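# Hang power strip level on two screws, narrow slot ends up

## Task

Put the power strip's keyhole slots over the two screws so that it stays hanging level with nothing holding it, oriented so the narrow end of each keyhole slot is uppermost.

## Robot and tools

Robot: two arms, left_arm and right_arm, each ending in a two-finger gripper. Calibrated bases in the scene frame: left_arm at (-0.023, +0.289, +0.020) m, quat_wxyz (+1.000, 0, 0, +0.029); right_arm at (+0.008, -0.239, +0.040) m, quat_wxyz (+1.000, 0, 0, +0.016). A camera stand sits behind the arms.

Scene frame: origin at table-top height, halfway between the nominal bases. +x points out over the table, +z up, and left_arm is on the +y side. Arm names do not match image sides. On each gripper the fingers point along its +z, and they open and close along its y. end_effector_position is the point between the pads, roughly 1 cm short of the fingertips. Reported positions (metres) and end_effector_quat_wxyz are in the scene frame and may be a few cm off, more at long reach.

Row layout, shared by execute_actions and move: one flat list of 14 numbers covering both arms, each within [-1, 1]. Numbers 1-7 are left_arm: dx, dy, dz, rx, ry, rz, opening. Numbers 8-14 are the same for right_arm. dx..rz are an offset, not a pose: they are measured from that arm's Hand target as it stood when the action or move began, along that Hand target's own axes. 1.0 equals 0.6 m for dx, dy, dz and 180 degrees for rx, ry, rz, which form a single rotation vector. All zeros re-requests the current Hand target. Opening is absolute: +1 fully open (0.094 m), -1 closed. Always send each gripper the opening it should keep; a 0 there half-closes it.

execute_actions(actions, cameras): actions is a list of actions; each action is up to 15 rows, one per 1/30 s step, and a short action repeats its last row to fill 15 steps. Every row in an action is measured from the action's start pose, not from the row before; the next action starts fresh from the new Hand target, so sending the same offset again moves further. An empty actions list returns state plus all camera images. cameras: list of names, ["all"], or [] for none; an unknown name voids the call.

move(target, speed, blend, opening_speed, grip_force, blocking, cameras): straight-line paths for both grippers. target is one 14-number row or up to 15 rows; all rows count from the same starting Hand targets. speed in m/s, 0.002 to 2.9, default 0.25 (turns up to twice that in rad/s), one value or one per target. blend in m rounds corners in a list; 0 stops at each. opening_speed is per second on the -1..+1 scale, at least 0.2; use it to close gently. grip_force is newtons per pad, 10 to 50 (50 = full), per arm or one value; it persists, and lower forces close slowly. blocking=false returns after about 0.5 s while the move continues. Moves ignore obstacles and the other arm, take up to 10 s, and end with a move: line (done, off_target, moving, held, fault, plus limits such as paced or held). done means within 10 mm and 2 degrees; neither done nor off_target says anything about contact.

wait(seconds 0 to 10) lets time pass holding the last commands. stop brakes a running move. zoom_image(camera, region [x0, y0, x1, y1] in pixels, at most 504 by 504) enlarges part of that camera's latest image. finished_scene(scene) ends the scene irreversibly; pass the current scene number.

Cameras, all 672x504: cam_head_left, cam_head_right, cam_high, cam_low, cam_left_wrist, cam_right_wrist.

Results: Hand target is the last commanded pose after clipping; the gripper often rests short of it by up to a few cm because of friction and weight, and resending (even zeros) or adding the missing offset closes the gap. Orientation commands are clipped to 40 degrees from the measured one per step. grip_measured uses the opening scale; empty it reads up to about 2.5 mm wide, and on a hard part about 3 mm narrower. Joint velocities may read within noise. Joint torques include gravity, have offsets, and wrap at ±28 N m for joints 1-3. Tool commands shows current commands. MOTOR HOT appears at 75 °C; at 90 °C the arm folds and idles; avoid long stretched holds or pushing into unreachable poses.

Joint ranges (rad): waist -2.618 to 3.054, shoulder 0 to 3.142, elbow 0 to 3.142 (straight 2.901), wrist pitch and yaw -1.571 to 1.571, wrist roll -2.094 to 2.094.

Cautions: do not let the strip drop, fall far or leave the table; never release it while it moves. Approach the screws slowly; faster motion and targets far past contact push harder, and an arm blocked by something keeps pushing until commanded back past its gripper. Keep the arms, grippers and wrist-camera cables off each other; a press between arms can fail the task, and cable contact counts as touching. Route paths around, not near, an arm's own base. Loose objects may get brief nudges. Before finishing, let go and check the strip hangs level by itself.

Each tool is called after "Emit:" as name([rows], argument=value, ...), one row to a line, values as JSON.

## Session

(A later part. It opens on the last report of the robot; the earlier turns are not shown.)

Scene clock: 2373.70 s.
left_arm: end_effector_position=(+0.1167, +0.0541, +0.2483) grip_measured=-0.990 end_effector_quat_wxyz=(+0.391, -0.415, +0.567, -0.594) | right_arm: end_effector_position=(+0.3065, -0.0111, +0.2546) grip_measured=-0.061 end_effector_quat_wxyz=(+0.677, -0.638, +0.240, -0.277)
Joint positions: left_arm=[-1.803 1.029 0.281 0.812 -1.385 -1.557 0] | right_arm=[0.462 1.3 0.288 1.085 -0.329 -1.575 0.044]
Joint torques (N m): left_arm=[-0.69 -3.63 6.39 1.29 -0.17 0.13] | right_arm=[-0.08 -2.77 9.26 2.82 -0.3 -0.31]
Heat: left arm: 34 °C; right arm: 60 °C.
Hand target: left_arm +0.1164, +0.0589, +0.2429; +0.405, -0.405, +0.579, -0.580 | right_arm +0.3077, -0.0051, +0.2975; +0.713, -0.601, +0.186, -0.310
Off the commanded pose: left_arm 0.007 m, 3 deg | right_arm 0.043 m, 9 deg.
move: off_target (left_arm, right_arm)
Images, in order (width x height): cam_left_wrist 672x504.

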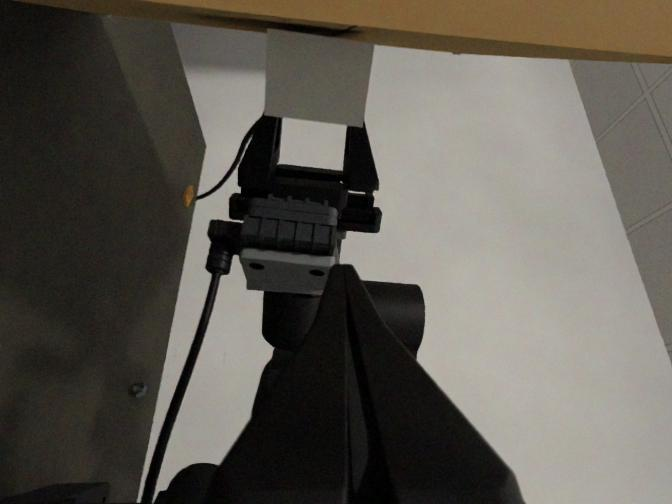

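Emit:
move(target=[0,0,0,0,0,0,-1,0.007,0,-0.0005,0,0,0,-0.3], speed=0.006, cameras=["cam_left_wrist"])

Emit:
zoom_image(camera="cam_left_wrist", region=[240, 0, 400, 120])

Scene clock: 2377.93 s.
left_arm: end_effector_position=(+0.1167, +0.0541, +0.2483) grip_measured=-0.990 end_effector_quat_wxyz=(+0.391, -0.415, +0.567, -0.594) | right_arm: end_effector_position=(+0.3073, -0.0129, +0.2553) grip_measured=-0.061 end_effector_quat_wxyz=(+0.680, -0.637, +0.238, -0.274)
Joint positions: left_arm=[-1.803 1.029 0.281 0.812 -1.385 -1.557 0] | right_arm=[0.446 1.305 0.288 1.096 -0.352 -1.57 0.044]
Joint torques (N m): left_arm=[-0.68 -3.63 6.39 1.29 -0.17 0.13] | right_arm=[-0.31 -2.95 9.54 2.72 -0.31 -0.28]
Heat: left arm: 34 °C; right arm: 61 °C.
Hand target: left_arm +0.1164, +0.0589, +0.2429; +0.405, -0.405, +0.579, -0.580 | right_arm +0.3107, -0.0083, +0.2979; +0.713, -0.601, +0.186, -0.310
Off the commanded pose: left_arm 0.007 m, 3 deg | right_arm 0.043 m, 9 deg.
move: off_target (left_arm, right_arm)
Images, in order (width x height): cam_left_wrist 672x504.

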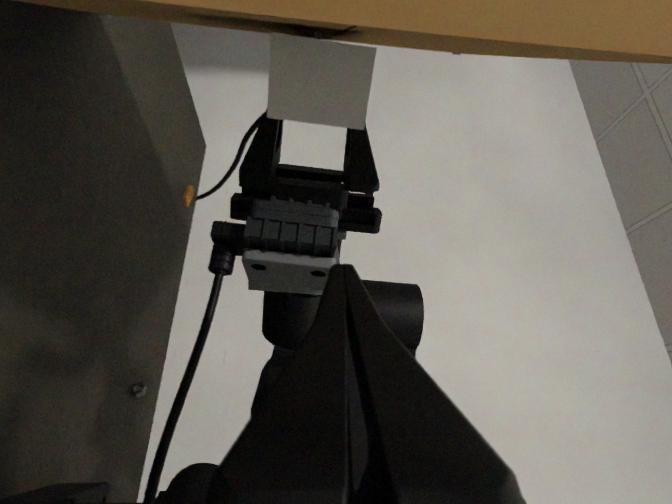

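Scaled by 3.150.

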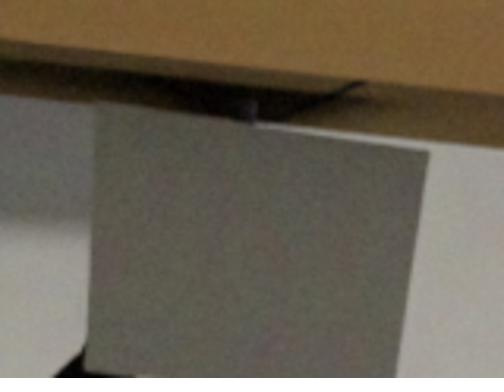

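Emit:
move(target=[0,0,0,0,0,0,-1,-0.003,-0.0038,0.001,0.0048,-0.003,0,-0.3], speed=0.006, cameras=["cam_left_wrist"])

Emit:
zoom_image(camera="cam_left_wrist", region=[240, 0, 400, 120])

Scene clock: 2396.20 s.
left_arm: end_effector_position=(+0.1167, +0.0541, +0.2483) grip_measured=-0.990 end_effector_quat_wxyz=(+0.391, -0.415, +0.567, -0.594) | right_arm: end_effector_position=(+0.3073, -0.0126, +0.2561) grip_measured=-0.061 end_effector_quat_wxyz=(+0.683, -0.636, +0.236, -0.272)
Joint positions: left_arm=[-1.803 1.029 0.281 0.812 -1.385 -1.557 0] | right_arm=[0.443 1.313 0.288 1.111 -0.36 -1.564 0.044]
Joint torques (N m): left_arm=[-0.68 -3.63 6.41 1.29 -0.17 0.13] | right_arm=[0.13 -2.78 9.46 2.82 -0.27 -0.26]
Heat: left arm: 34 °C; right arm: 61 °C.
Hand target: left_arm +0.1164, +0.0589, +0.2429; +0.405, -0.405, +0.579, -0.580 | right_arm +0.3091, -0.0067, +0.3002; +0.719, -0.597, +0.180, -0.308
Off the commanded pose: left_arm 0.007 m, 3 deg | right_arm 0.044 m, 10 deg.
move: off_target (left_arm, right_arm)
Images, in order (width x height): cam_left_wrist 672x504.

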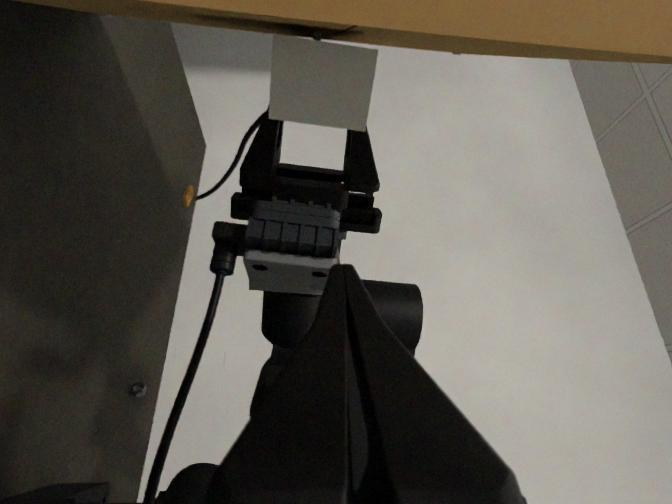

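Scaled by 3.150.

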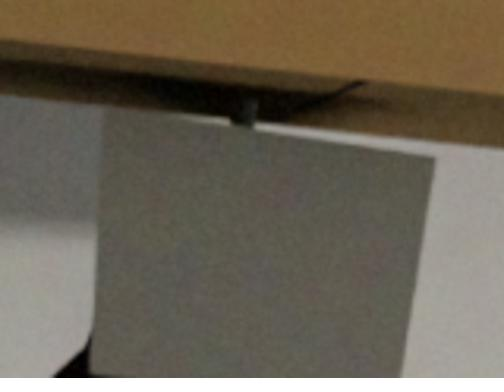

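Emit:
move(target=[0,0,0,0,0,0,-1,0.001,-0.0255,0.029,0.0048,-0.002,0,-0.3], speed=0.008, cameras=["cam_left_wrist"])

Emit:
zoom_image(camera="cam_left_wrist", region=[240, 0, 400, 120])

Scene clock: 2406.00 s.
left_arm: end_effector_position=(+0.1167, +0.0541, +0.2483) grip_measured=-0.990 end_effector_quat_wxyz=(+0.391, -0.415, +0.567, -0.594) | right_arm: end_effector_position=(+0.3079, -0.0123, +0.2557) grip_measured=-0.061 end_effector_quat_wxyz=(+0.683, -0.636, +0.240, -0.268)
Joint positions: left_arm=[-1.803 1.029 0.281 0.812 -1.385 -1.557 0] | right_arm=[0.443 1.313 0.292 1.104 -0.361 -1.555 0.044]
Joint torques (N m): left_arm=[-0.68 -3.62 6.38 1.29 -0.17 0.13] | right_arm=[1.57 -4.14 14.16 2.35 -0.12 -0.31]
Heat: left arm: 34 °C; right arm: 62 °C.
Hand target: left_arm +0.1164, +0.0589, +0.2429; +0.405, -0.405, +0.579, -0.580 | right_arm +0.3171, +0.0043, +0.3189; +0.724, -0.592, +0.175, -0.308
Off the commanded pose: left_arm 0.007 m, 3 deg | right_arm 0.066 m, 11 deg.
move: off_target (left_arm, right_arm)
Images, in order (width x height): cam_left_wrist 672x504.

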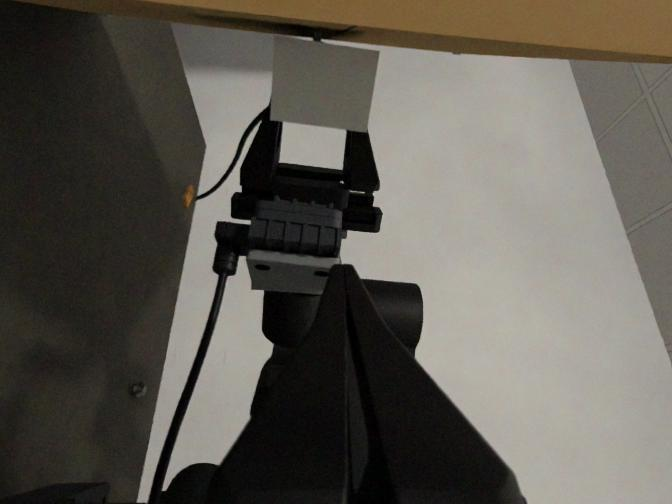

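Scaled by 3.150.

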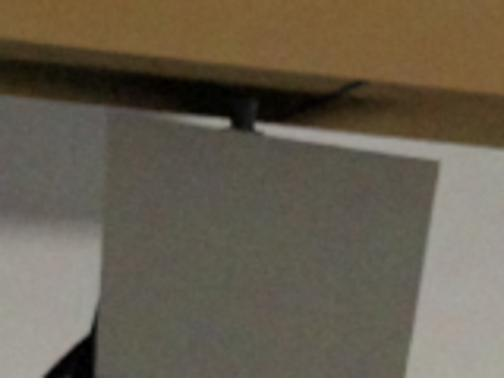

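Emit:
move([
  [0,0,0,0,0,0,-1,-0.005,-0.0527,-0.0125,0.0328,0.002,0,-0.3],
  [0,0,0,0,0,0,-1,-0.006,0.004,-0.0125,-0.0143,0.006,-0.003,-0.3],
], speed=0.015, cameras=["cam_left_wrist"])

Emit:
zoom_image(camera="cam_left_wrist", region=[240, 0, 400, 120])

Scene clock: 2436.37 s.
left_arm: end_effector_position=(+0.1167, +0.0541, +0.2483) grip_measured=-0.990 end_effector_quat_wxyz=(+0.391, -0.415, +0.567, -0.594) | right_arm: end_effector_position=(+0.3057, -0.0111, +0.2578) grip_measured=-0.061 end_effector_quat_wxyz=(+0.672, -0.643, +0.249, -0.269)
Joint positions: left_arm=[-1.803 1.029 0.281 0.812 -1.385 -1.557 0] | right_arm=[0.466 1.251 0.305 0.998 -0.323 -1.565 0.044]
Joint torques (N m): left_arm=[-0.66 -3.63 6.39 1.29 -0.17 0.12] | right_arm=[1.47 -4.59 12.45 2.3 -0.09 -0.48]
Heat: left arm: 34 °C; right arm: 73 °C.
Hand target: left_arm +0.1164, +0.0589, +0.2429; +0.405, -0.405, +0.579, -0.580 | right_arm +0.3102, +0.0013, +0.3144; +0.707, -0.606, +0.186, -0.313
Off the commanded pose: left_arm 0.007 m, 3 deg | right_arm 0.058 m, 11 deg.
move: off_target (left_arm, right_arm)
Images, in order (width x height): cam_left_wrist 672x504.

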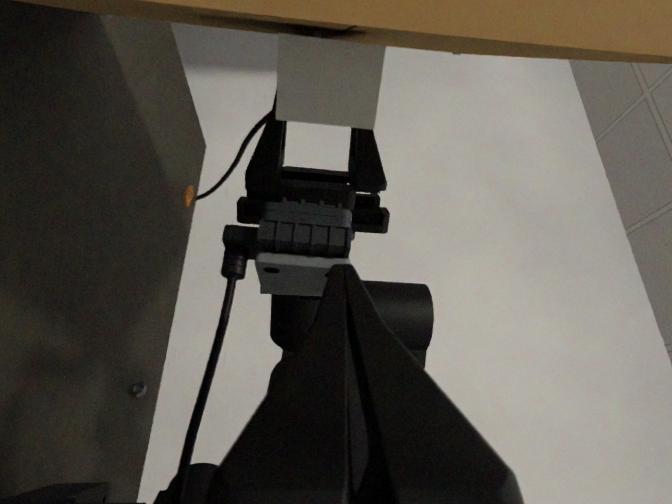

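Scaled by 3.150.

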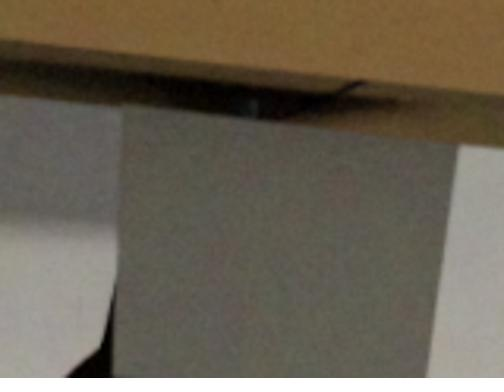

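Emit:
move(target=[0,0,0,0,0,0,-1,0.003,0.0405,-0.0214,-0.0207,0.0035,-0.003,-0.3], speed=0.015, cameras=["cam_left_wrist"])

Emit:
zoom_image(camera="cam_left_wrist", region=[240, 0, 400, 120])

Scene clock: 2446.27 s.
left_arm: end_effector_position=(+0.1167, +0.0541, +0.2483) grip_measured=-0.990 end_effector_quat_wxyz=(+0.391, -0.415, +0.567, -0.594) | right_arm: end_effector_position=(+0.3060, -0.0117, +0.2546) grip_measured=-0.061 end_effector_quat_wxyz=(+0.663, -0.651, +0.246, -0.278)
Joint positions: left_arm=[-1.803 1.029 0.281 0.812 -1.385 -1.557 0] | right_arm=[0.469 1.244 0.305 0.973 -0.311 -1.597 0.044]
Joint torques (N m): left_arm=[-0.68 -3.63 6.39 1.29 -0.17 0.13] | right_arm=[-0.35 -3.48 9.26 2.38 -0.27 -0.47]
Heat: left arm: 34 °C; right arm: 71 °C.
Hand target: left_arm +0.1164, +0.0589, +0.2429; +0.405, -0.405, +0.579, -0.580 | right_arm +0.3087, -0.0077, +0.2885; +0.684, -0.628, +0.197, -0.314
Off the commanded pose: left_arm 0.007 m, 3 deg | right_arm 0.034 m, 8 deg.
move: off_target (left_arm, right_arm)
Images, in order (width x height): cam_left_wrist 672x504.

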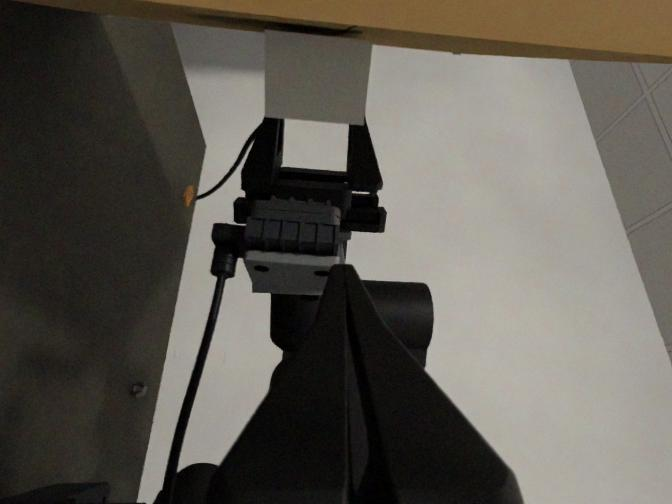

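Scaled by 3.150.

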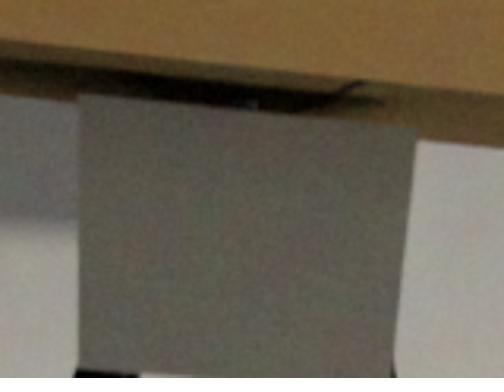

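Emit:
move(target=[0,0,0,0,0,0,-1,0.0013,-0.0077,0,0.0064,0,0.006,-0.3], speed=0.01, cameras=["cam_left_wrist"])

Emit:
zoom_image(camera="cam_left_wrist", region=[240, 0, 400, 120])

Scene clock: 2453.03 s.
left_arm: end_effector_position=(+0.1167, +0.0541, +0.2483) grip_measured=-0.990 end_effector_quat_wxyz=(+0.391, -0.415, +0.567, -0.594) | right_arm: end_effector_position=(+0.3065, -0.0124, +0.2543) grip_measured=-0.061 end_effector_quat_wxyz=(+0.663, -0.650, +0.247, -0.277)
Joint positions: left_arm=[-1.803 1.029 0.281 0.812 -1.385 -1.557 0] | right_arm=[0.466 1.244 0.305 0.972 -0.313 -1.593 0.044]
Joint torques (N m): left_arm=[-0.68 -3.63 6.39 1.29 -0.17 0.13] | right_arm=[-0.46 -3.34 9.18 2.61 -0.33 -0.31]
Heat: left arm: 34 °C; right arm: 69 °C.
Hand target: left_arm +0.1164, +0.0589, +0.2429; +0.405, -0.405, +0.579, -0.580 | right_arm +0.3083, -0.0083, +0.2932; +0.694, -0.619, +0.200, -0.309
Off the commanded pose: left_arm 0.007 m, 3 deg | right_arm 0.039 m, 8 deg.
move: off_target (left_arm, right_arm)
Images, in order (width x height): cam_left_wrist 672x504.

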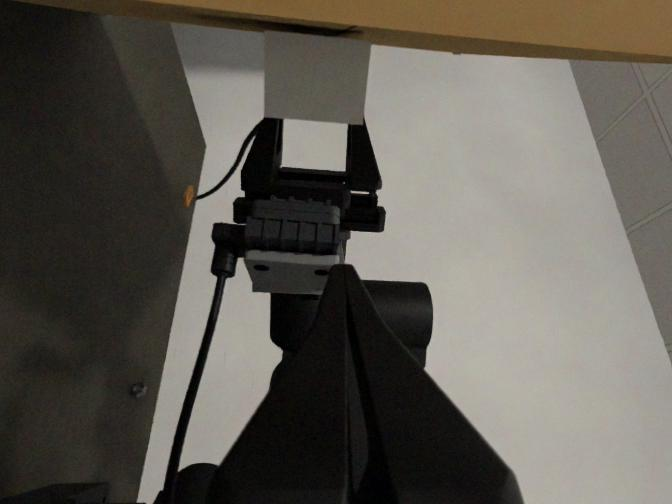

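Scaled by 3.150.

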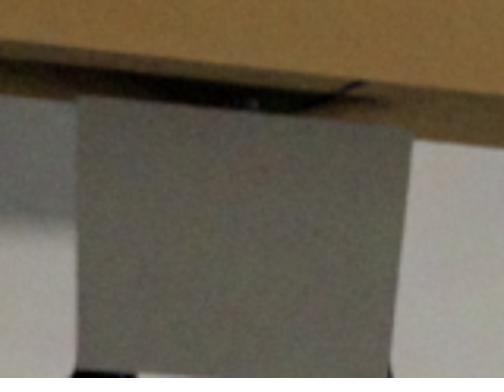

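Emit:
move(target=[0,0,0,0,0,0,-1,0,-0.0085,0,0.007,0,0.005,-0.3], speed=0.01, cameras=["cam_left_wrist"])

Emit:
zoom_image(camera="cam_left_wrist", region=[240, 0, 400, 120])

Scene clock: 2457.20 s.
left_arm: end_effector_position=(+0.1167, +0.0541, +0.2483) grip_measured=-0.990 end_effector_quat_wxyz=(+0.391, -0.415, +0.567, -0.594) | right_arm: end_effector_position=(+0.3064, -0.0125, +0.2573) grip_measured=-0.061 end_effector_quat_wxyz=(+0.669, -0.644, +0.251, -0.274)
Joint positions: left_arm=[-1.803 1.029 0.281 0.812 -1.385 -1.557 0] | right_arm=[0.466 1.244 0.305 0.984 -0.313 -1.574 0.044]
Joint torques (N m): left_arm=[-0.68 -3.63 6.38 1.29 -0.17 0.13] | right_arm=[-0.35 -3.25 9.03 2.72 -0.33 -0.32]
Heat: left arm: 34 °C; right arm: 68 °C.
Hand target: left_arm +0.1164, +0.0589, +0.2429; +0.405, -0.405, +0.579, -0.580 | right_arm +0.3074, -0.0085, +0.2982; +0.703, -0.610, +0.202, -0.306
Off the commanded pose: left_arm 0.007 m, 3 deg | right_arm 0.041 m, 9 deg.
move: off_target (left_arm, right_arm)
Images, in order (width x height): cam_left_wrist 672x504.

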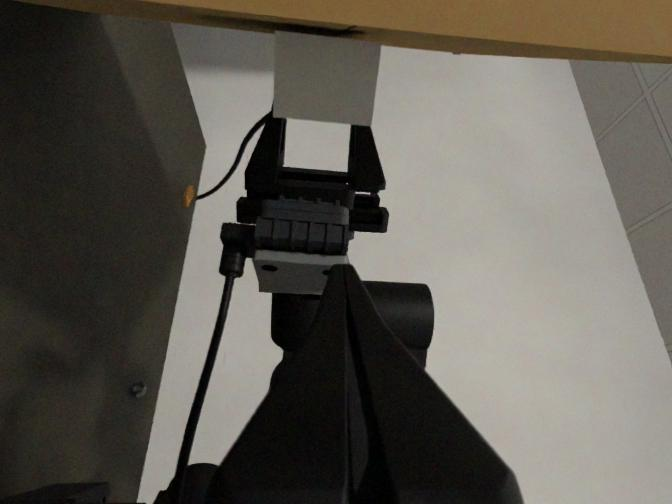

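Scaled by 3.150.

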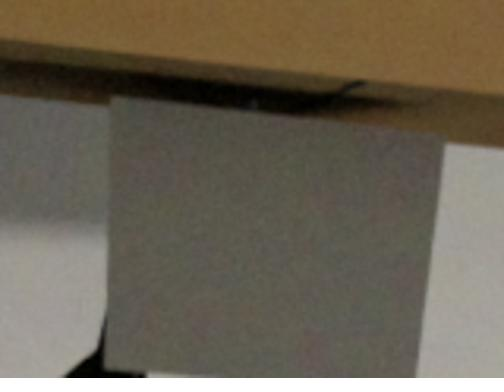

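Emit:
move(target=[0,0,0,0,0,0,-1,0.0005,0.006,0.0014,-0.0022,0,0,-0.3], speed=0.005, cameras=["cam_left_wrist"])

Emit:
zoom_image(camera="cam_left_wrist", region=[240, 0, 400, 120])

Scene clock: 2466.47 s.
left_arm: end_effector_position=(+0.1167, +0.0541, +0.2483) grip_measured=-0.990 end_effector_quat_wxyz=(+0.391, -0.415, +0.567, -0.594) | right_arm: end_effector_position=(+0.3067, -0.0125, +0.2572) grip_measured=-0.061 end_effector_quat_wxyz=(+0.669, -0.644, +0.250, -0.273)
Joint positions: left_arm=[-1.803 1.029 0.281 0.812 -1.385 -1.557 0] | right_arm=[0.464 1.248 0.305 0.99 -0.318 -1.573 0.044]
Joint torques (N m): left_arm=[-0.68 -3.62 6.39 1.29 -0.17 0.13] | right_arm=[-0.21 -2.59 9.06 2.71 -0.26 -0.3]
Heat: left arm: 34 °C; right arm: 66 °C.
Hand target: left_arm +0.1164, +0.0589, +0.2429; +0.405, -0.405, +0.579, -0.580 | right_arm +0.3089, -0.0079, +0.2948; +0.701, -0.612, +0.203, -0.305
Off the commanded pose: left_arm 0.007 m, 3 deg | right_arm 0.038 m, 8 deg.
move: off_target (left_arm, right_arm)
Images, in order (width x height): cam_left_wrist 672x504.

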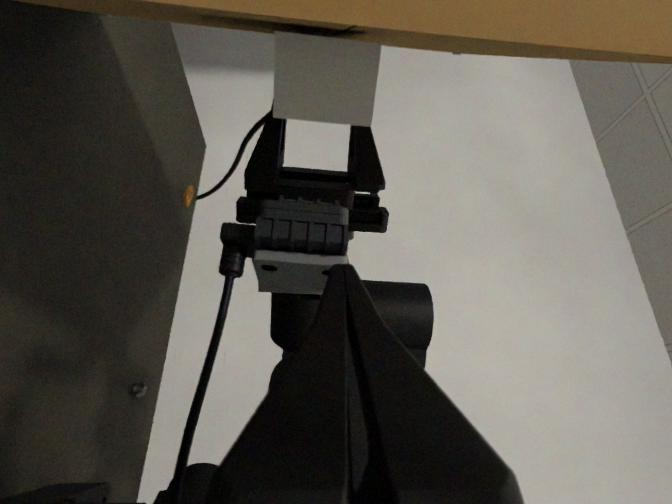

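Scaled by 3.150.

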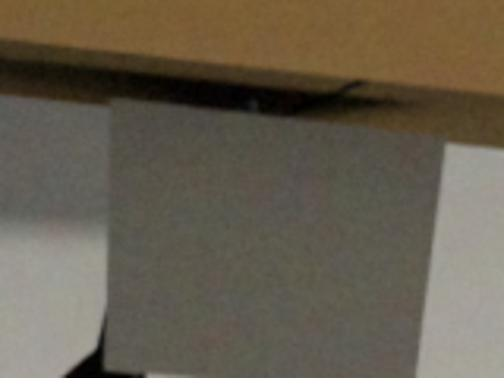

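Emit:
move(target=[0,0,0,0,0,0,-1,-0.001,0.0115,0.0004,-0.009,0,0,-0.3], speed=0.005, cameras=["cam_left_wrist"])

Emit:
zoom_image(camera="cam_left_wrist", region=[240, 0, 400, 120])

Scene clock: 2472.87 s.
left_arm: end_effector_position=(+0.1167, +0.0541, +0.2483) grip_measured=-0.990 end_effector_quat_wxyz=(+0.391, -0.415, +0.567, -0.594) | right_arm: end_effector_position=(+0.3067, -0.0125, +0.2570) grip_measured=-0.061 end_effector_quat_wxyz=(+0.669, -0.644, +0.250, -0.273)
Joint positions: left_arm=[-1.803 1.029 0.281 0.812 -1.385 -1.557 0] | right_arm=[0.464 1.248 0.305 0.99 -0.318 -1.573 0.044]
Joint torques (N m): left_arm=[-0.69 -3.62 6.39 1.29 -0.17 0.13] | right_arm=[0.03 -2.36 9.28 2.44 -0.24 -0.36]
Heat: left arm: 34 °C; right arm: 65 °C.
Hand target: left_arm +0.1164, +0.0589, +0.2429; +0.405, -0.405, +0.579, -0.580 | right_arm +0.3099, -0.0069, +0.2880; +0.692, -0.622, +0.207, -0.302
Off the commanded pose: left_arm 0.007 m, 3 deg | right_arm 0.032 m, 7 deg.
move: off_target (left_arm, right_arm)
Images, in order (width x height): cam_left_wrist 672x504.

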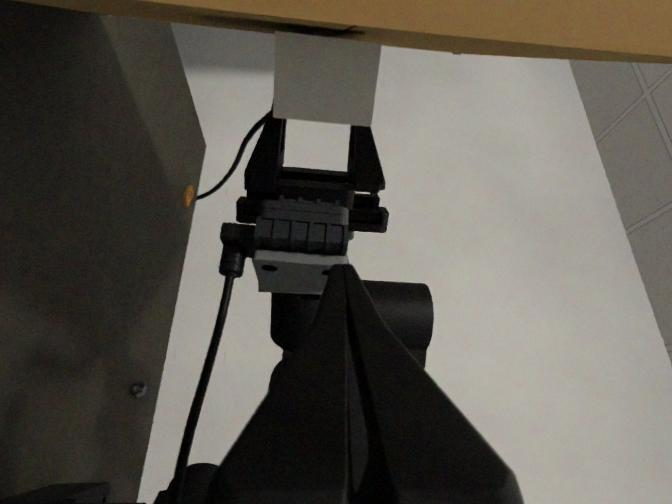

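Scaled by 3.150.

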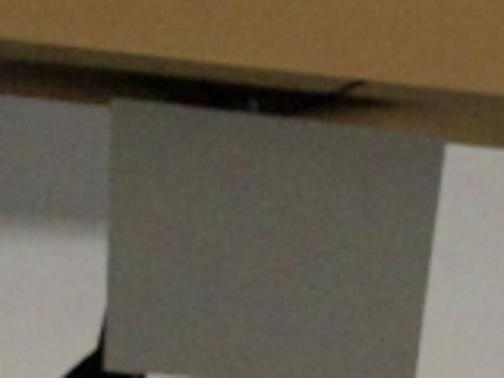

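Emit:
move(target=[0,0,0,0,0,0,-1,-0.0005,0.0134,-0.001,-0.0111,0,0,-0.3], speed=0.005, cameras=["cam_left_wrist"])

Emit:
zoom_image(camera="cam_left_wrist", region=[240, 0, 400, 120])

Scene clock: 2479.80 s.
left_arm: end_effector_position=(+0.1167, +0.0541, +0.2483) grip_measured=-0.990 end_effector_quat_wxyz=(+0.391, -0.415, +0.567, -0.594) | right_arm: end_effector_position=(+0.3068, -0.0124, +0.2534) grip_measured=-0.061 end_effector_quat_wxyz=(+0.664, -0.649, +0.251, -0.272)
Joint positions: left_arm=[-1.803 1.029 0.281 0.812 -1.385 -1.557 0] | right_arm=[0.464 1.248 0.305 0.975 -0.318 -1.58 0.044]
Joint torques (N m): left_arm=[-0.69 -3.62 6.39 1.29 -0.17 0.13] | right_arm=[-0.01 -2.59 9.33 2.22 -0.22 -0.41]
Heat: left arm: 34 °C; right arm: 65 °C.
Hand target: left_arm +0.1164, +0.0589, +0.2429; +0.405, -0.405, +0.579, -0.580 | right_arm +0.3105, -0.0067, +0.2800; +0.681, -0.634, +0.212, -0.298
Off the commanded pose: left_arm 0.007 m, 3 deg | right_arm 0.027 m, 6 deg.
move: off_target (left_arm, right_arm)
Images, in order (width x height): cam_left_wrist 672x504.

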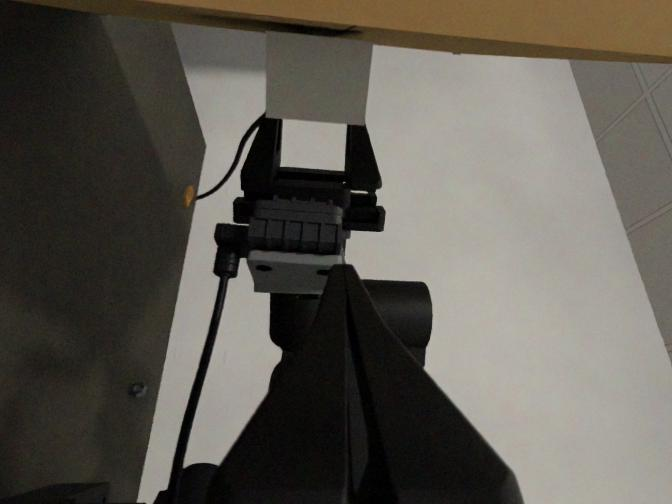

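Scaled by 3.150.

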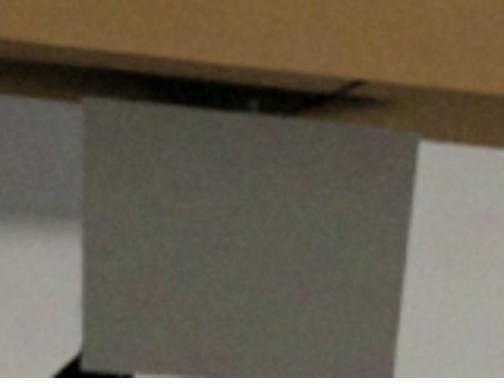

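Emit:
move([
  [0,0,0,0,0,0,-1,0.001,0.0265,0.005,-0.0159,0,0,-0.3],
  [0,0,0,0,0,0,-1,0.001,-0.004,0.005,0.0096,0,0,-0.3],
], speed=0.008, cameras=["cam_left_wrist"])

Emit:
zoom_image(camera="cam_left_wrist", region=[240, 0, 400, 120])

Scene clock: 2497.67 s.
left_arm: end_effector_position=(+0.1167, +0.0541, +0.2483) grip_measured=-0.990 end_effector_quat_wxyz=(+0.391, -0.415, +0.567, -0.594) | right_arm: end_effector_position=(+0.3080, -0.0121, +0.2537) grip_measured=-0.061 end_effector_quat_wxyz=(+0.669, -0.647, +0.247, -0.271)
Joint positions: left_arm=[-1.803 1.029 0.281 0.812 -1.385 -1.557 0] | right_arm=[0.454 1.269 0.305 1.006 -0.336 -1.577 0.044]
Joint torques (N m): left_arm=[-0.68 -3.63 6.41 1.29 -0.17 0.13] | right_arm=[0.8 -1.55 9.14 2.51 -0.03 -0.33]
Heat: left arm: 34 °C; right arm: 64 °C.
Hand target: left_arm +0.1164, +0.0589, +0.2429; +0.405, -0.405, +0.579, -0.580 | right_arm +0.3126, -0.0049, +0.2827; +0.691, -0.624, +0.208, -0.302
Off the commanded pose: left_arm 0.007 m, 3 deg | right_arm 0.030 m, 7 deg.
move: off_target (left_arm, right_arm)
Images, in order (width x height): cam_left_wrist 672x504.

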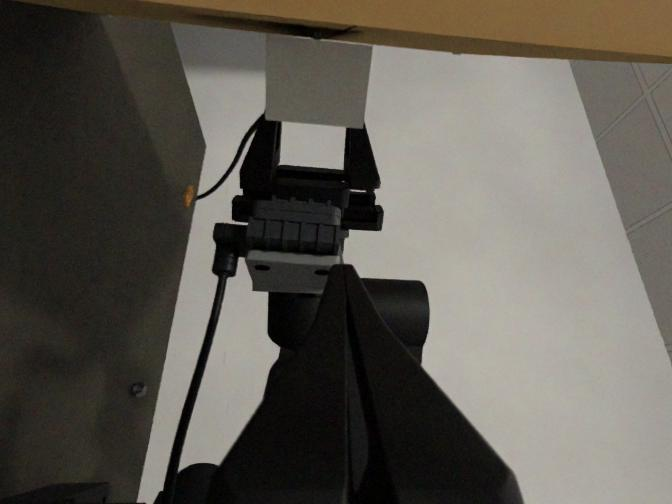

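Scaled by 3.150.

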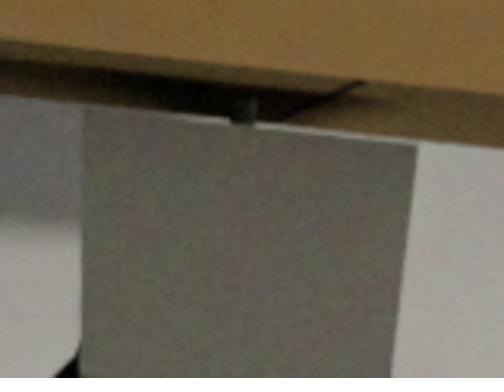

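Emit:
move(target=[0,0,0,0,0,0,-1,-0.009,-0.0153,0.0,0.0127,0,0,-0.3], speed=0.008, cameras=["cam_left_wrist"])

Emit:
zoom_image(camera="cam_left_wrist", region=[240, 0, 400, 120])

Scene clock: 2505.13 s.
left_arm: end_effector_position=(+0.1167, +0.0541, +0.2483) grip_measured=-0.990 end_effector_quat_wxyz=(+0.391, -0.415, +0.567, -0.594) | right_arm: end_effector_position=(+0.3076, -0.0123, +0.2540) grip_measured=-0.061 end_effector_quat_wxyz=(+0.669, -0.644, +0.250, -0.273)
Joint positions: left_arm=[-1.803 1.029 0.281 0.812 -1.385 -1.557 0] | right_arm=[0.462 1.269 0.3 1.016 -0.32 -1.573 0.044]
Joint torques (N m): left_arm=[-0.66 -3.63 6.41 1.29 -0.17 0.13] | right_arm=[2.22 -2.02 8.7 2.85 0.06 -0.29]
Heat: left arm: 34 °C; right arm: 64 °C.
Hand target: left_arm +0.1164, +0.0589, +0.2429; +0.405, -0.405, +0.579, -0.580 | right_arm +0.3072, -0.0017, +0.2912; +0.703, -0.610, +0.202, -0.306
Off the commanded pose: left_arm 0.007 m, 3 deg | right_arm 0.039 m, 9 deg.
move: off_target (left_arm, right_arm)
Images, in order (width x height): cam_left_wrist 672x504.

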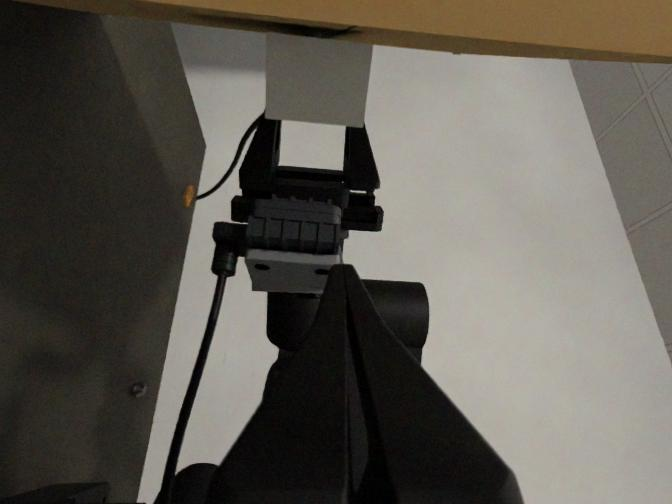

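Scaled by 3.150.

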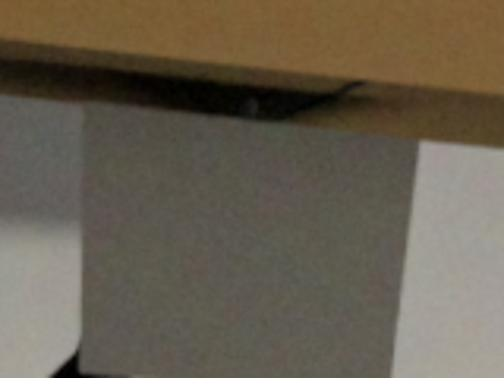

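Emit:
move([
  [0,0,0,0,0,0,-1,0.0034,-0.0122,0.0184,0.0032,0,0,-0.3],
  [0,0,0,0,0,0,-1,-0.002,-0.0275,0.0184,0.0159,0,0,-0.3],
], speed=0.008, cameras=["cam_left_wrist"])

Emit:
zoom_image(camera="cam_left_wrist", region=[240, 0, 400, 120])

Scene clock: 2515.87 s.
left_arm: end_effector_position=(+0.1167, +0.0541, +0.2483) grip_measured=-0.990 end_effector_quat_wxyz=(+0.391, -0.415, +0.567, -0.594) | right_arm: end_effector_position=(+0.3080, -0.0115, +0.2544) grip_measured=-0.061 end_effector_quat_wxyz=(+0.671, -0.640, +0.256, -0.273)
Joint positions: left_arm=[-1.803 1.029 0.281 0.812 -1.385 -1.557 0] | right_arm=[0.473 1.272 0.3 1.024 -0.298 -1.563 0.044]
Joint torques (N m): left_arm=[-0.68 -3.63 6.39 1.29 -0.17 0.13] | right_arm=[2.89 -1.81 11.28 3.03 0.06 -0.27]
Heat: left arm: 34 °C; right arm: 64 °C.
Hand target: left_arm +0.1164, +0.0589, +0.2429; +0.405, -0.405, +0.579, -0.580 | right_arm +0.3105, +0.0060, +0.3093; +0.718, -0.592, +0.194, -0.311
Off the commanded pose: left_arm 0.007 m, 3 deg | right_arm 0.058 m, 11 deg.
move: off_target (left_arm, right_arm)
Images, in order (width x height): cam_left_wrist 672x504.

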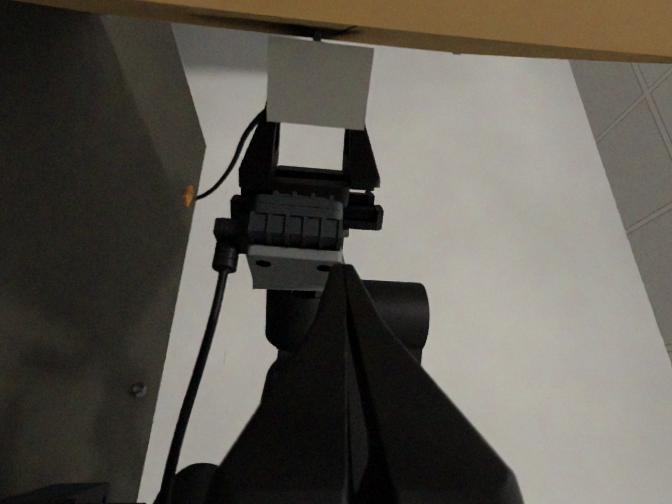

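Scaled by 3.150.

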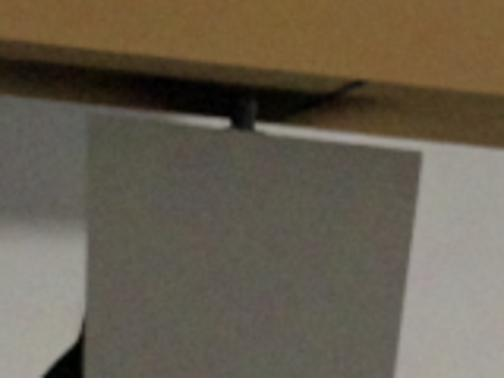

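Emit:
move([
  [0,0,0,0,0,0,-1,0,-0.003,0,0.0025,0,-0.008,-0.3],
  [0,0,0,0,0,0,-1,-0.008,-0.003,0,0.0025,0,-0.008,-0.3],
], speed=0.01, cameras=["cam_left_wrist"])

Emit:
zoom_image(camera="cam_left_wrist", region=[240, 0, 400, 120])

Scene clock: 2528.90 s.
left_arm: end_effector_position=(+0.1167, +0.0541, +0.2483) grip_measured=-0.990 end_effector_quat_wxyz=(+0.391, -0.415, +0.567, -0.594) | right_arm: end_effector_position=(+0.3082, -0.0112, +0.2546) grip_measured=-0.061 end_effector_quat_wxyz=(+0.668, -0.638, +0.259, -0.282)
Joint positions: left_arm=[-1.803 1.029 0.281 0.812 -1.385 -1.557 0] | right_arm=[0.49 1.272 0.296 1.03 -0.262 -1.57 0.044]
Joint torques (N m): left_arm=[-0.69 -3.62 6.39 1.29 -0.17 0.13] | right_arm=[3.34 -2.18 11.07 3.04 -0.11 -0.44]
Heat: left arm: 34 °C; right arm: 65 °C.
Hand target: left_arm +0.1164, +0.0589, +0.2429; +0.405, -0.405, +0.579, -0.580 | right_arm +0.3066, +0.0091, +0.3105; +0.716, -0.592, +0.185, -0.320
Off the commanded pose: left_arm 0.007 m, 3 deg | right_arm 0.060 m, 12 deg.
move: off_target (left_arm, right_arm)
Images, in order (width x height): cam_left_wrist 672x504.

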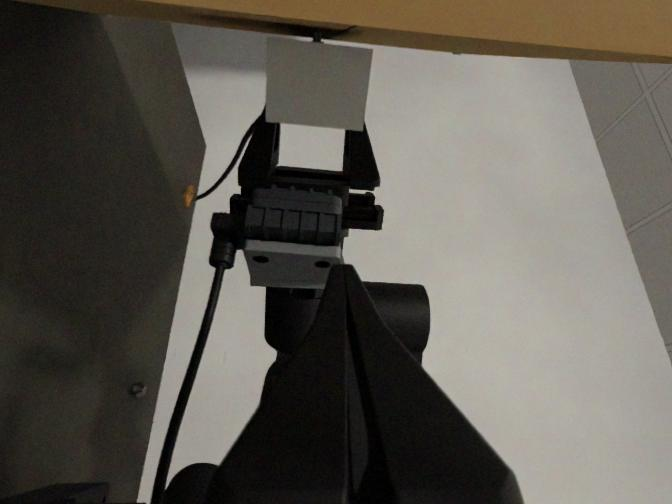

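Scaled by 3.150.

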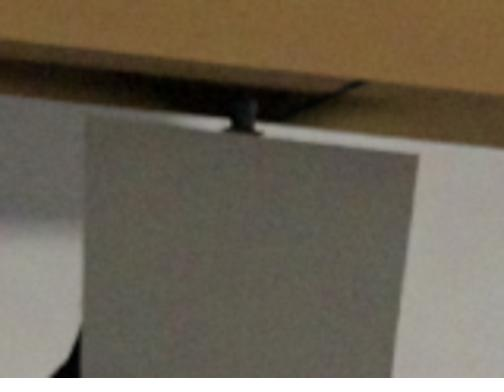

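Emit:
wait(seconds=0.1, cameras=["cam_head_right","cam_head_left"])

Emit:
zoom_image(camera="cam_head_right", region=[390, 90, 460, 145])

Emit:
zoom_image(camera="cam_head_right", region=[310, 170, 380, 225])

Scene clock: 2533.73 s.
left_arm: end_effector_position=(+0.1167, +0.0541, +0.2483) grip_measured=-0.990 end_effector_quat_wxyz=(+0.391, -0.415, +0.567, -0.594) | right_arm: end_effector_position=(+0.3082, -0.0113, +0.2546) grip_measured=-0.061 end_effector_quat_wxyz=(+0.668, -0.638, +0.260, -0.282)
Joint positions: left_arm=[-1.803 1.029 0.281 0.812 -1.385 -1.557 0] | right_arm=[0.49 1.272 0.296 1.03 -0.262 -1.57 0.044]
Joint torques (N m): left_arm=[-0.68 -3.63 6.38 1.28 -0.17 0.13] | right_arm=[3.36 -2.19 11.07 3.04 -0.11 -0.46]
Heat: left arm: 34 °C; right arm: 66 °C.
Hand target: left_arm +0.1164, +0.0589, +0.2429; +0.405, -0.405, +0.579, -0.580 | right_arm +0.3067, +0.0091, +0.3106; +0.716, -0.592, +0.185, -0.320
Tool commands: left_gripper/opening=-1.0 right_gripper/opening=-0.3
Off the commanded pose: left_arm 0.007 m, 3 deg | right_arm 0.060 m, 12 deg.
wait: 0.10 s; at rest from the start
Images, in order (width x height): cam_head_left 672x504, cam_head_right 672x504.

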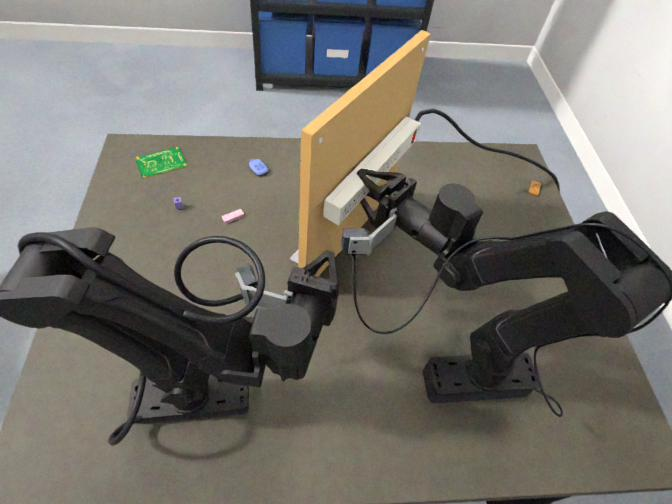

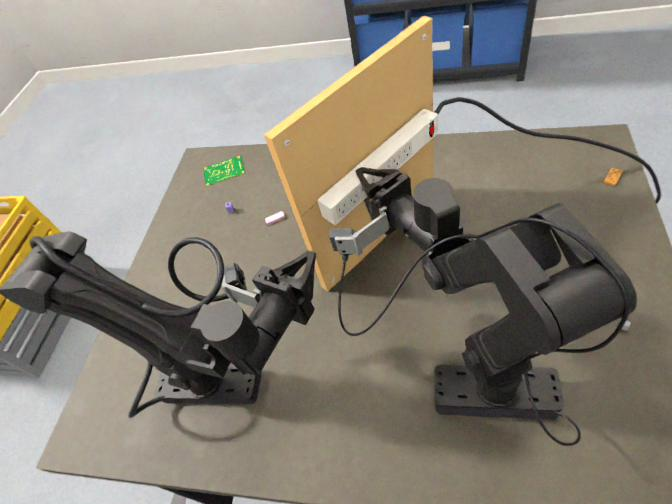

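Scaled by 7.200.

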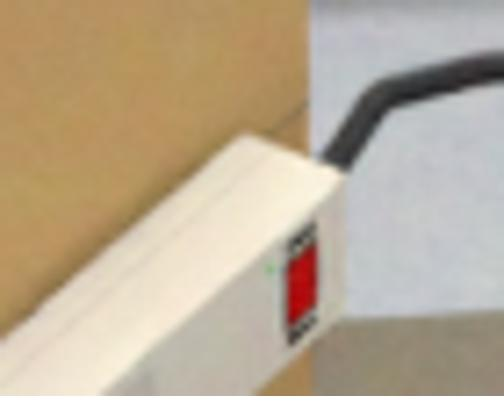

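Scaled by 7.200.

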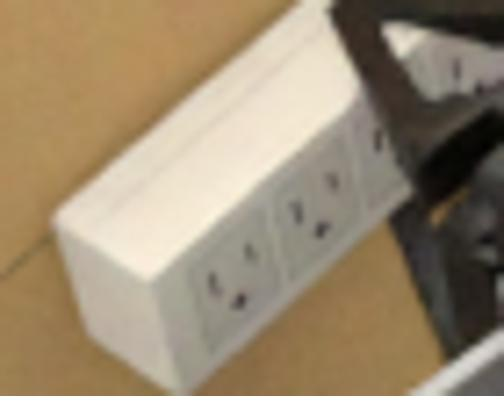

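Emit:
zoom_image(camera="cam_head_left", region=[380, 90, 450, 145])

Emit:
zoom_image(camera="cam_head_left", region=[300, 165, 370, 220])

Scaled by 7.200.

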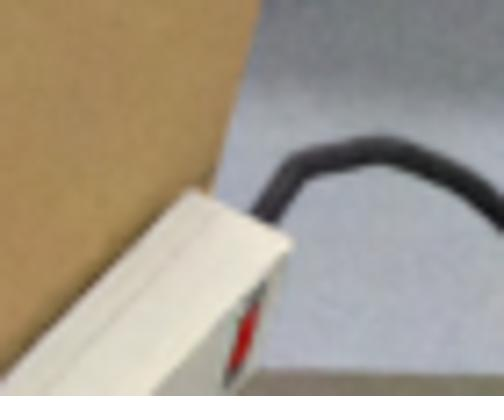

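Scaled by 7.200.

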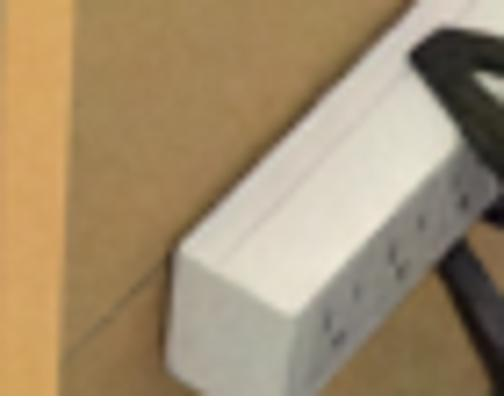

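Emit:
move([
  [0,0,0,0,0,0,-1,0.012,0,0,0,0.006,0,-0.3],
  [0,0,0,0,0,0,-1,0.018,0,0,0,0.006,0,-0.3],
], speed=0.008, cameras=["cam_left_wrist"])

Emit:
zoom_image(camera="cam_left_wrist", region=[240, 0, 400, 120])

Scene clock: 2555.00 s.
left_arm: end_effector_position=(+0.1167, +0.0541, +0.2483) grip_measured=-0.990 end_effector_quat_wxyz=(+0.391, -0.415, +0.567, -0.594) | right_arm: end_effector_position=(+0.3080, -0.0115, +0.2545) grip_measured=-0.061 end_effector_quat_wxyz=(+0.668, -0.637, +0.259, -0.283)
Joint positions: left_arm=[-1.803 1.029 0.281 0.812 -1.385 -1.557 0] | right_arm=[0.49 1.272 0.294 1.033 -0.262 -1.57 0.044]
Joint torques (N m): left_arm=[-0.69 -3.62 6.38 1.29 -0.17 0.13] | right_arm=[0.9 -1.77 11.85 3 -0.22 -0.42]
Heat: left arm: 34 °C; right arm: 66 °C.
Hand target: left_arm +0.1164, +0.0589, +0.2429; +0.405, -0.405, +0.579, -0.580 | right_arm +0.3144, +0.0018, +0.3119; +0.715, -0.589, +0.192, -0.326
Off the commanded pose: left_arm 0.007 m, 3 deg | right_arm 0.059 m, 12 deg.
move: off_target (left_arm, right_arm)
Images, in order (width x height): cam_left_wrist 672x504.

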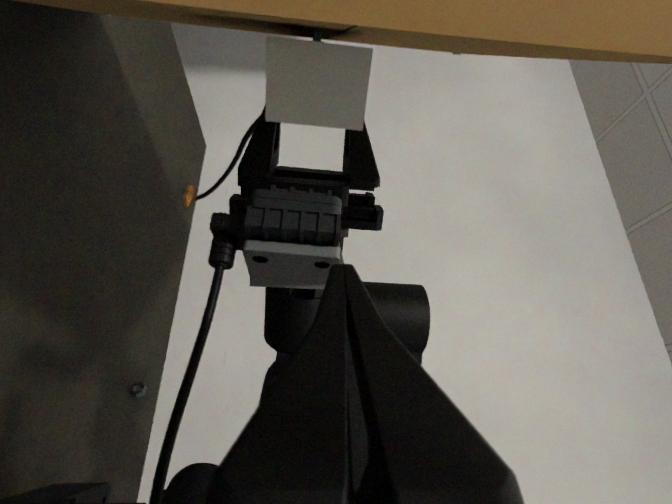

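Scaled by 3.150.

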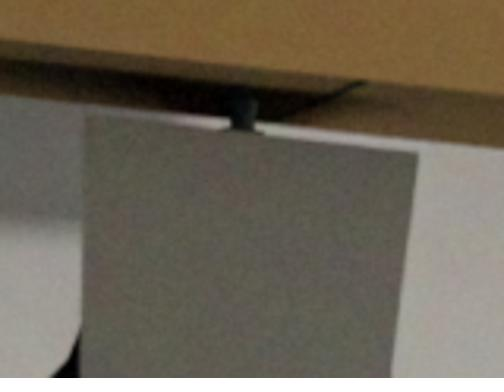

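Emit:
move([
  [0,0,0,0,0,0,-1,0.006,0,0,0,0.0,0,-0.3],
  [0,0,0,0,0,0,-1,0.011,0,0,0,0.0,0,-0.3],
], speed=0.008, cameras=["cam_left_wrist"])

Emit:
zoom_image(camera="cam_left_wrist", region=[240, 0, 400, 120])

Scene clock: 2561.97 s.
left_arm: end_effector_position=(+0.1167, +0.0541, +0.2483) grip_measured=-0.990 end_effector_quat_wxyz=(+0.391, -0.415, +0.567, -0.594) | right_arm: end_effector_position=(+0.3081, -0.0117, +0.2538) grip_measured=-0.061 end_effector_quat_wxyz=(+0.672, -0.639, +0.252, -0.277)
Joint positions: left_arm=[-1.803 1.029 0.281 0.812 -1.385 -1.557 0] | right_arm=[0.472 1.284 0.294 1.048 -0.299 -1.569 0.044]
Joint torques (N m): left_arm=[-0.66 -3.62 6.39 1.29 -0.17 0.13] | right_arm=[-0.02 -2.19 12.27 2.86 -0.16 -0.37]
Heat: left arm: 34 °C; right arm: 67 °C.
Hand target: left_arm +0.1164, +0.0589, +0.2429; +0.405, -0.405, +0.579, -0.580 | right_arm +0.3191, -0.0027, +0.3124; +0.714, -0.589, +0.192, -0.326
Off the commanded pose: left_arm 0.007 m, 3 deg | right_arm 0.060 m, 12 deg.
move: off_target (left_arm, right_arm)
Images, in order (width x height): cam_left_wrist 672x504.

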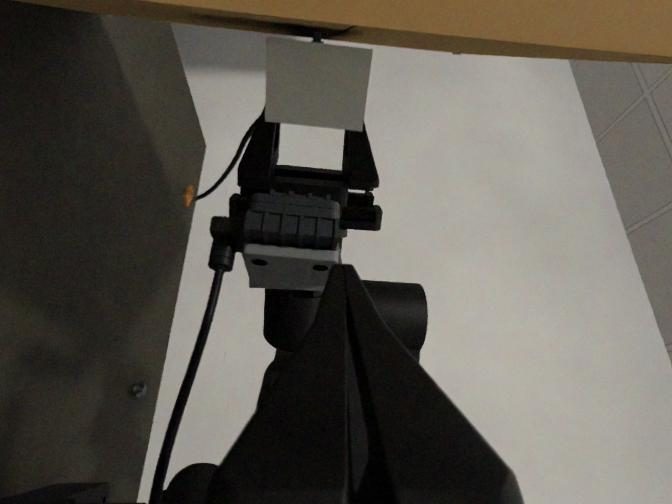

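Scaled by 3.150.

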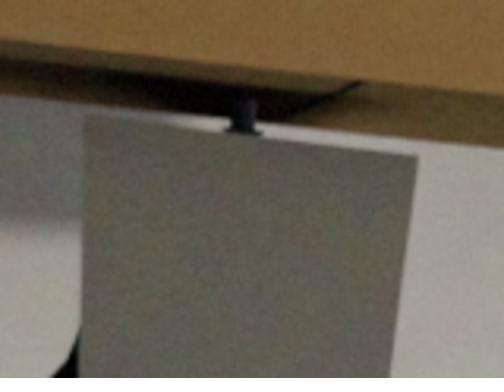

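Emit:
move([
  [0,0,0,0,0,0,-1,-0.01,0.0,-0.06,0,0,0,-0.3],
  [0,0,0,0,0,0,-1,-0.02,0.098,-0.092,-0.02,0,0,-0.3],
], speed=0.04, cameras=["cam_head_left","cam_head_right"])

Emit:
zoom_image(camera="cam_head_left", region=[310, 100, 440, 230])

Emit:
zoom_image(camera="cam_head_right", region=[300, 90, 460, 230])

Scene clock: 2596.90 s.
left_arm: end_effector_position=(+0.1167, +0.0541, +0.2483) grip_measured=-0.990 end_effector_quat_wxyz=(+0.391, -0.415, +0.567, -0.594) | right_arm: end_effector_position=(+0.2934, -0.0302, +0.2196) grip_measured=-0.061 end_effector_quat_wxyz=(+0.673, -0.632, +0.245, -0.295)
Joint positions: left_arm=[-1.803 1.029 0.281 0.812 -1.385 -1.557 0] | right_arm=[0.437 1.44 0.135 1.389 -0.317 -1.588 0.044]
Joint torques (N m): left_arm=[-0.66 -3.63 6.38 1.29 -0.17 0.13] | right_arm=[-0.27 -2.77 4.67 2.75 -0.34 -0.34]
Heat: left arm: 34 °C; right arm: 67 °C.
Hand target: left_arm +0.1164, +0.0589, +0.2429; +0.405, -0.405, +0.579, -0.580 | right_arm +0.2884, -0.0284, +0.2416; +0.696, -0.611, +0.202, -0.320
Off the commanded pose: left_arm 0.007 m, 3 deg | right_arm 0.022 m, 7 deg.
move: off_target (left_arm, right_arm)
Images, in order (width x height): cam_head_left 672x504, cam_head_right 672x504.

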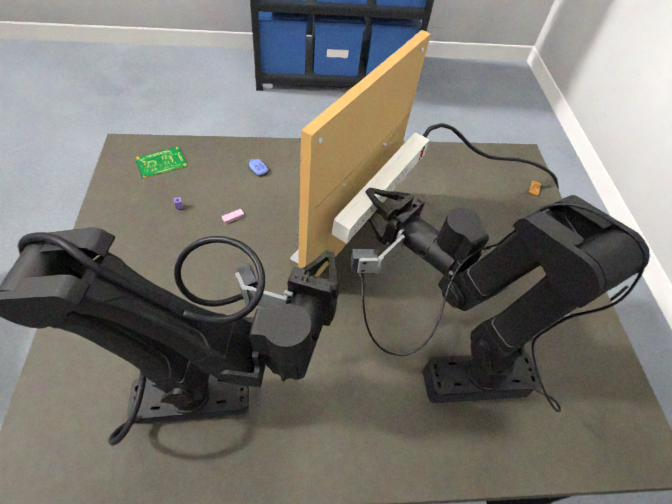

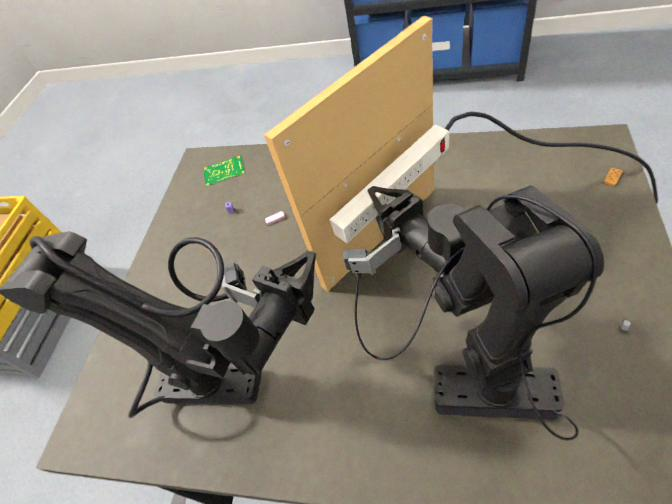

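Scaled by 3.877.

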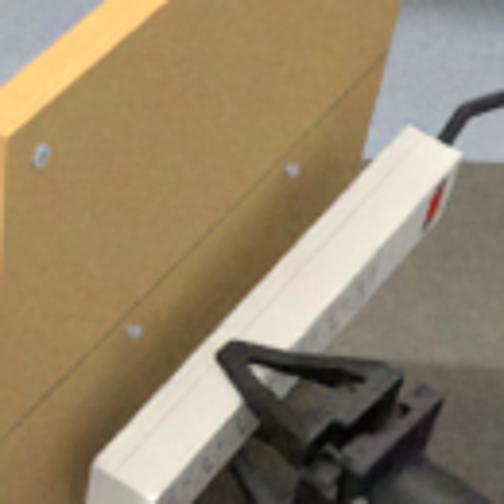

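Scaled by 3.150.

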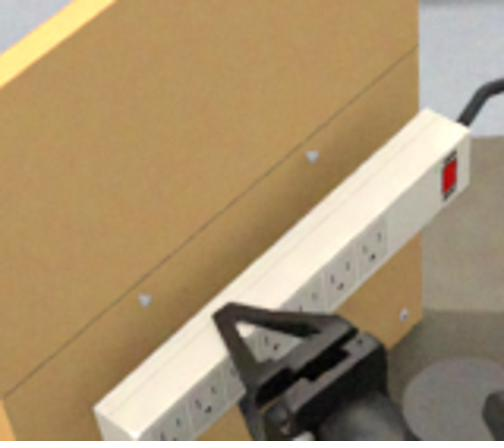

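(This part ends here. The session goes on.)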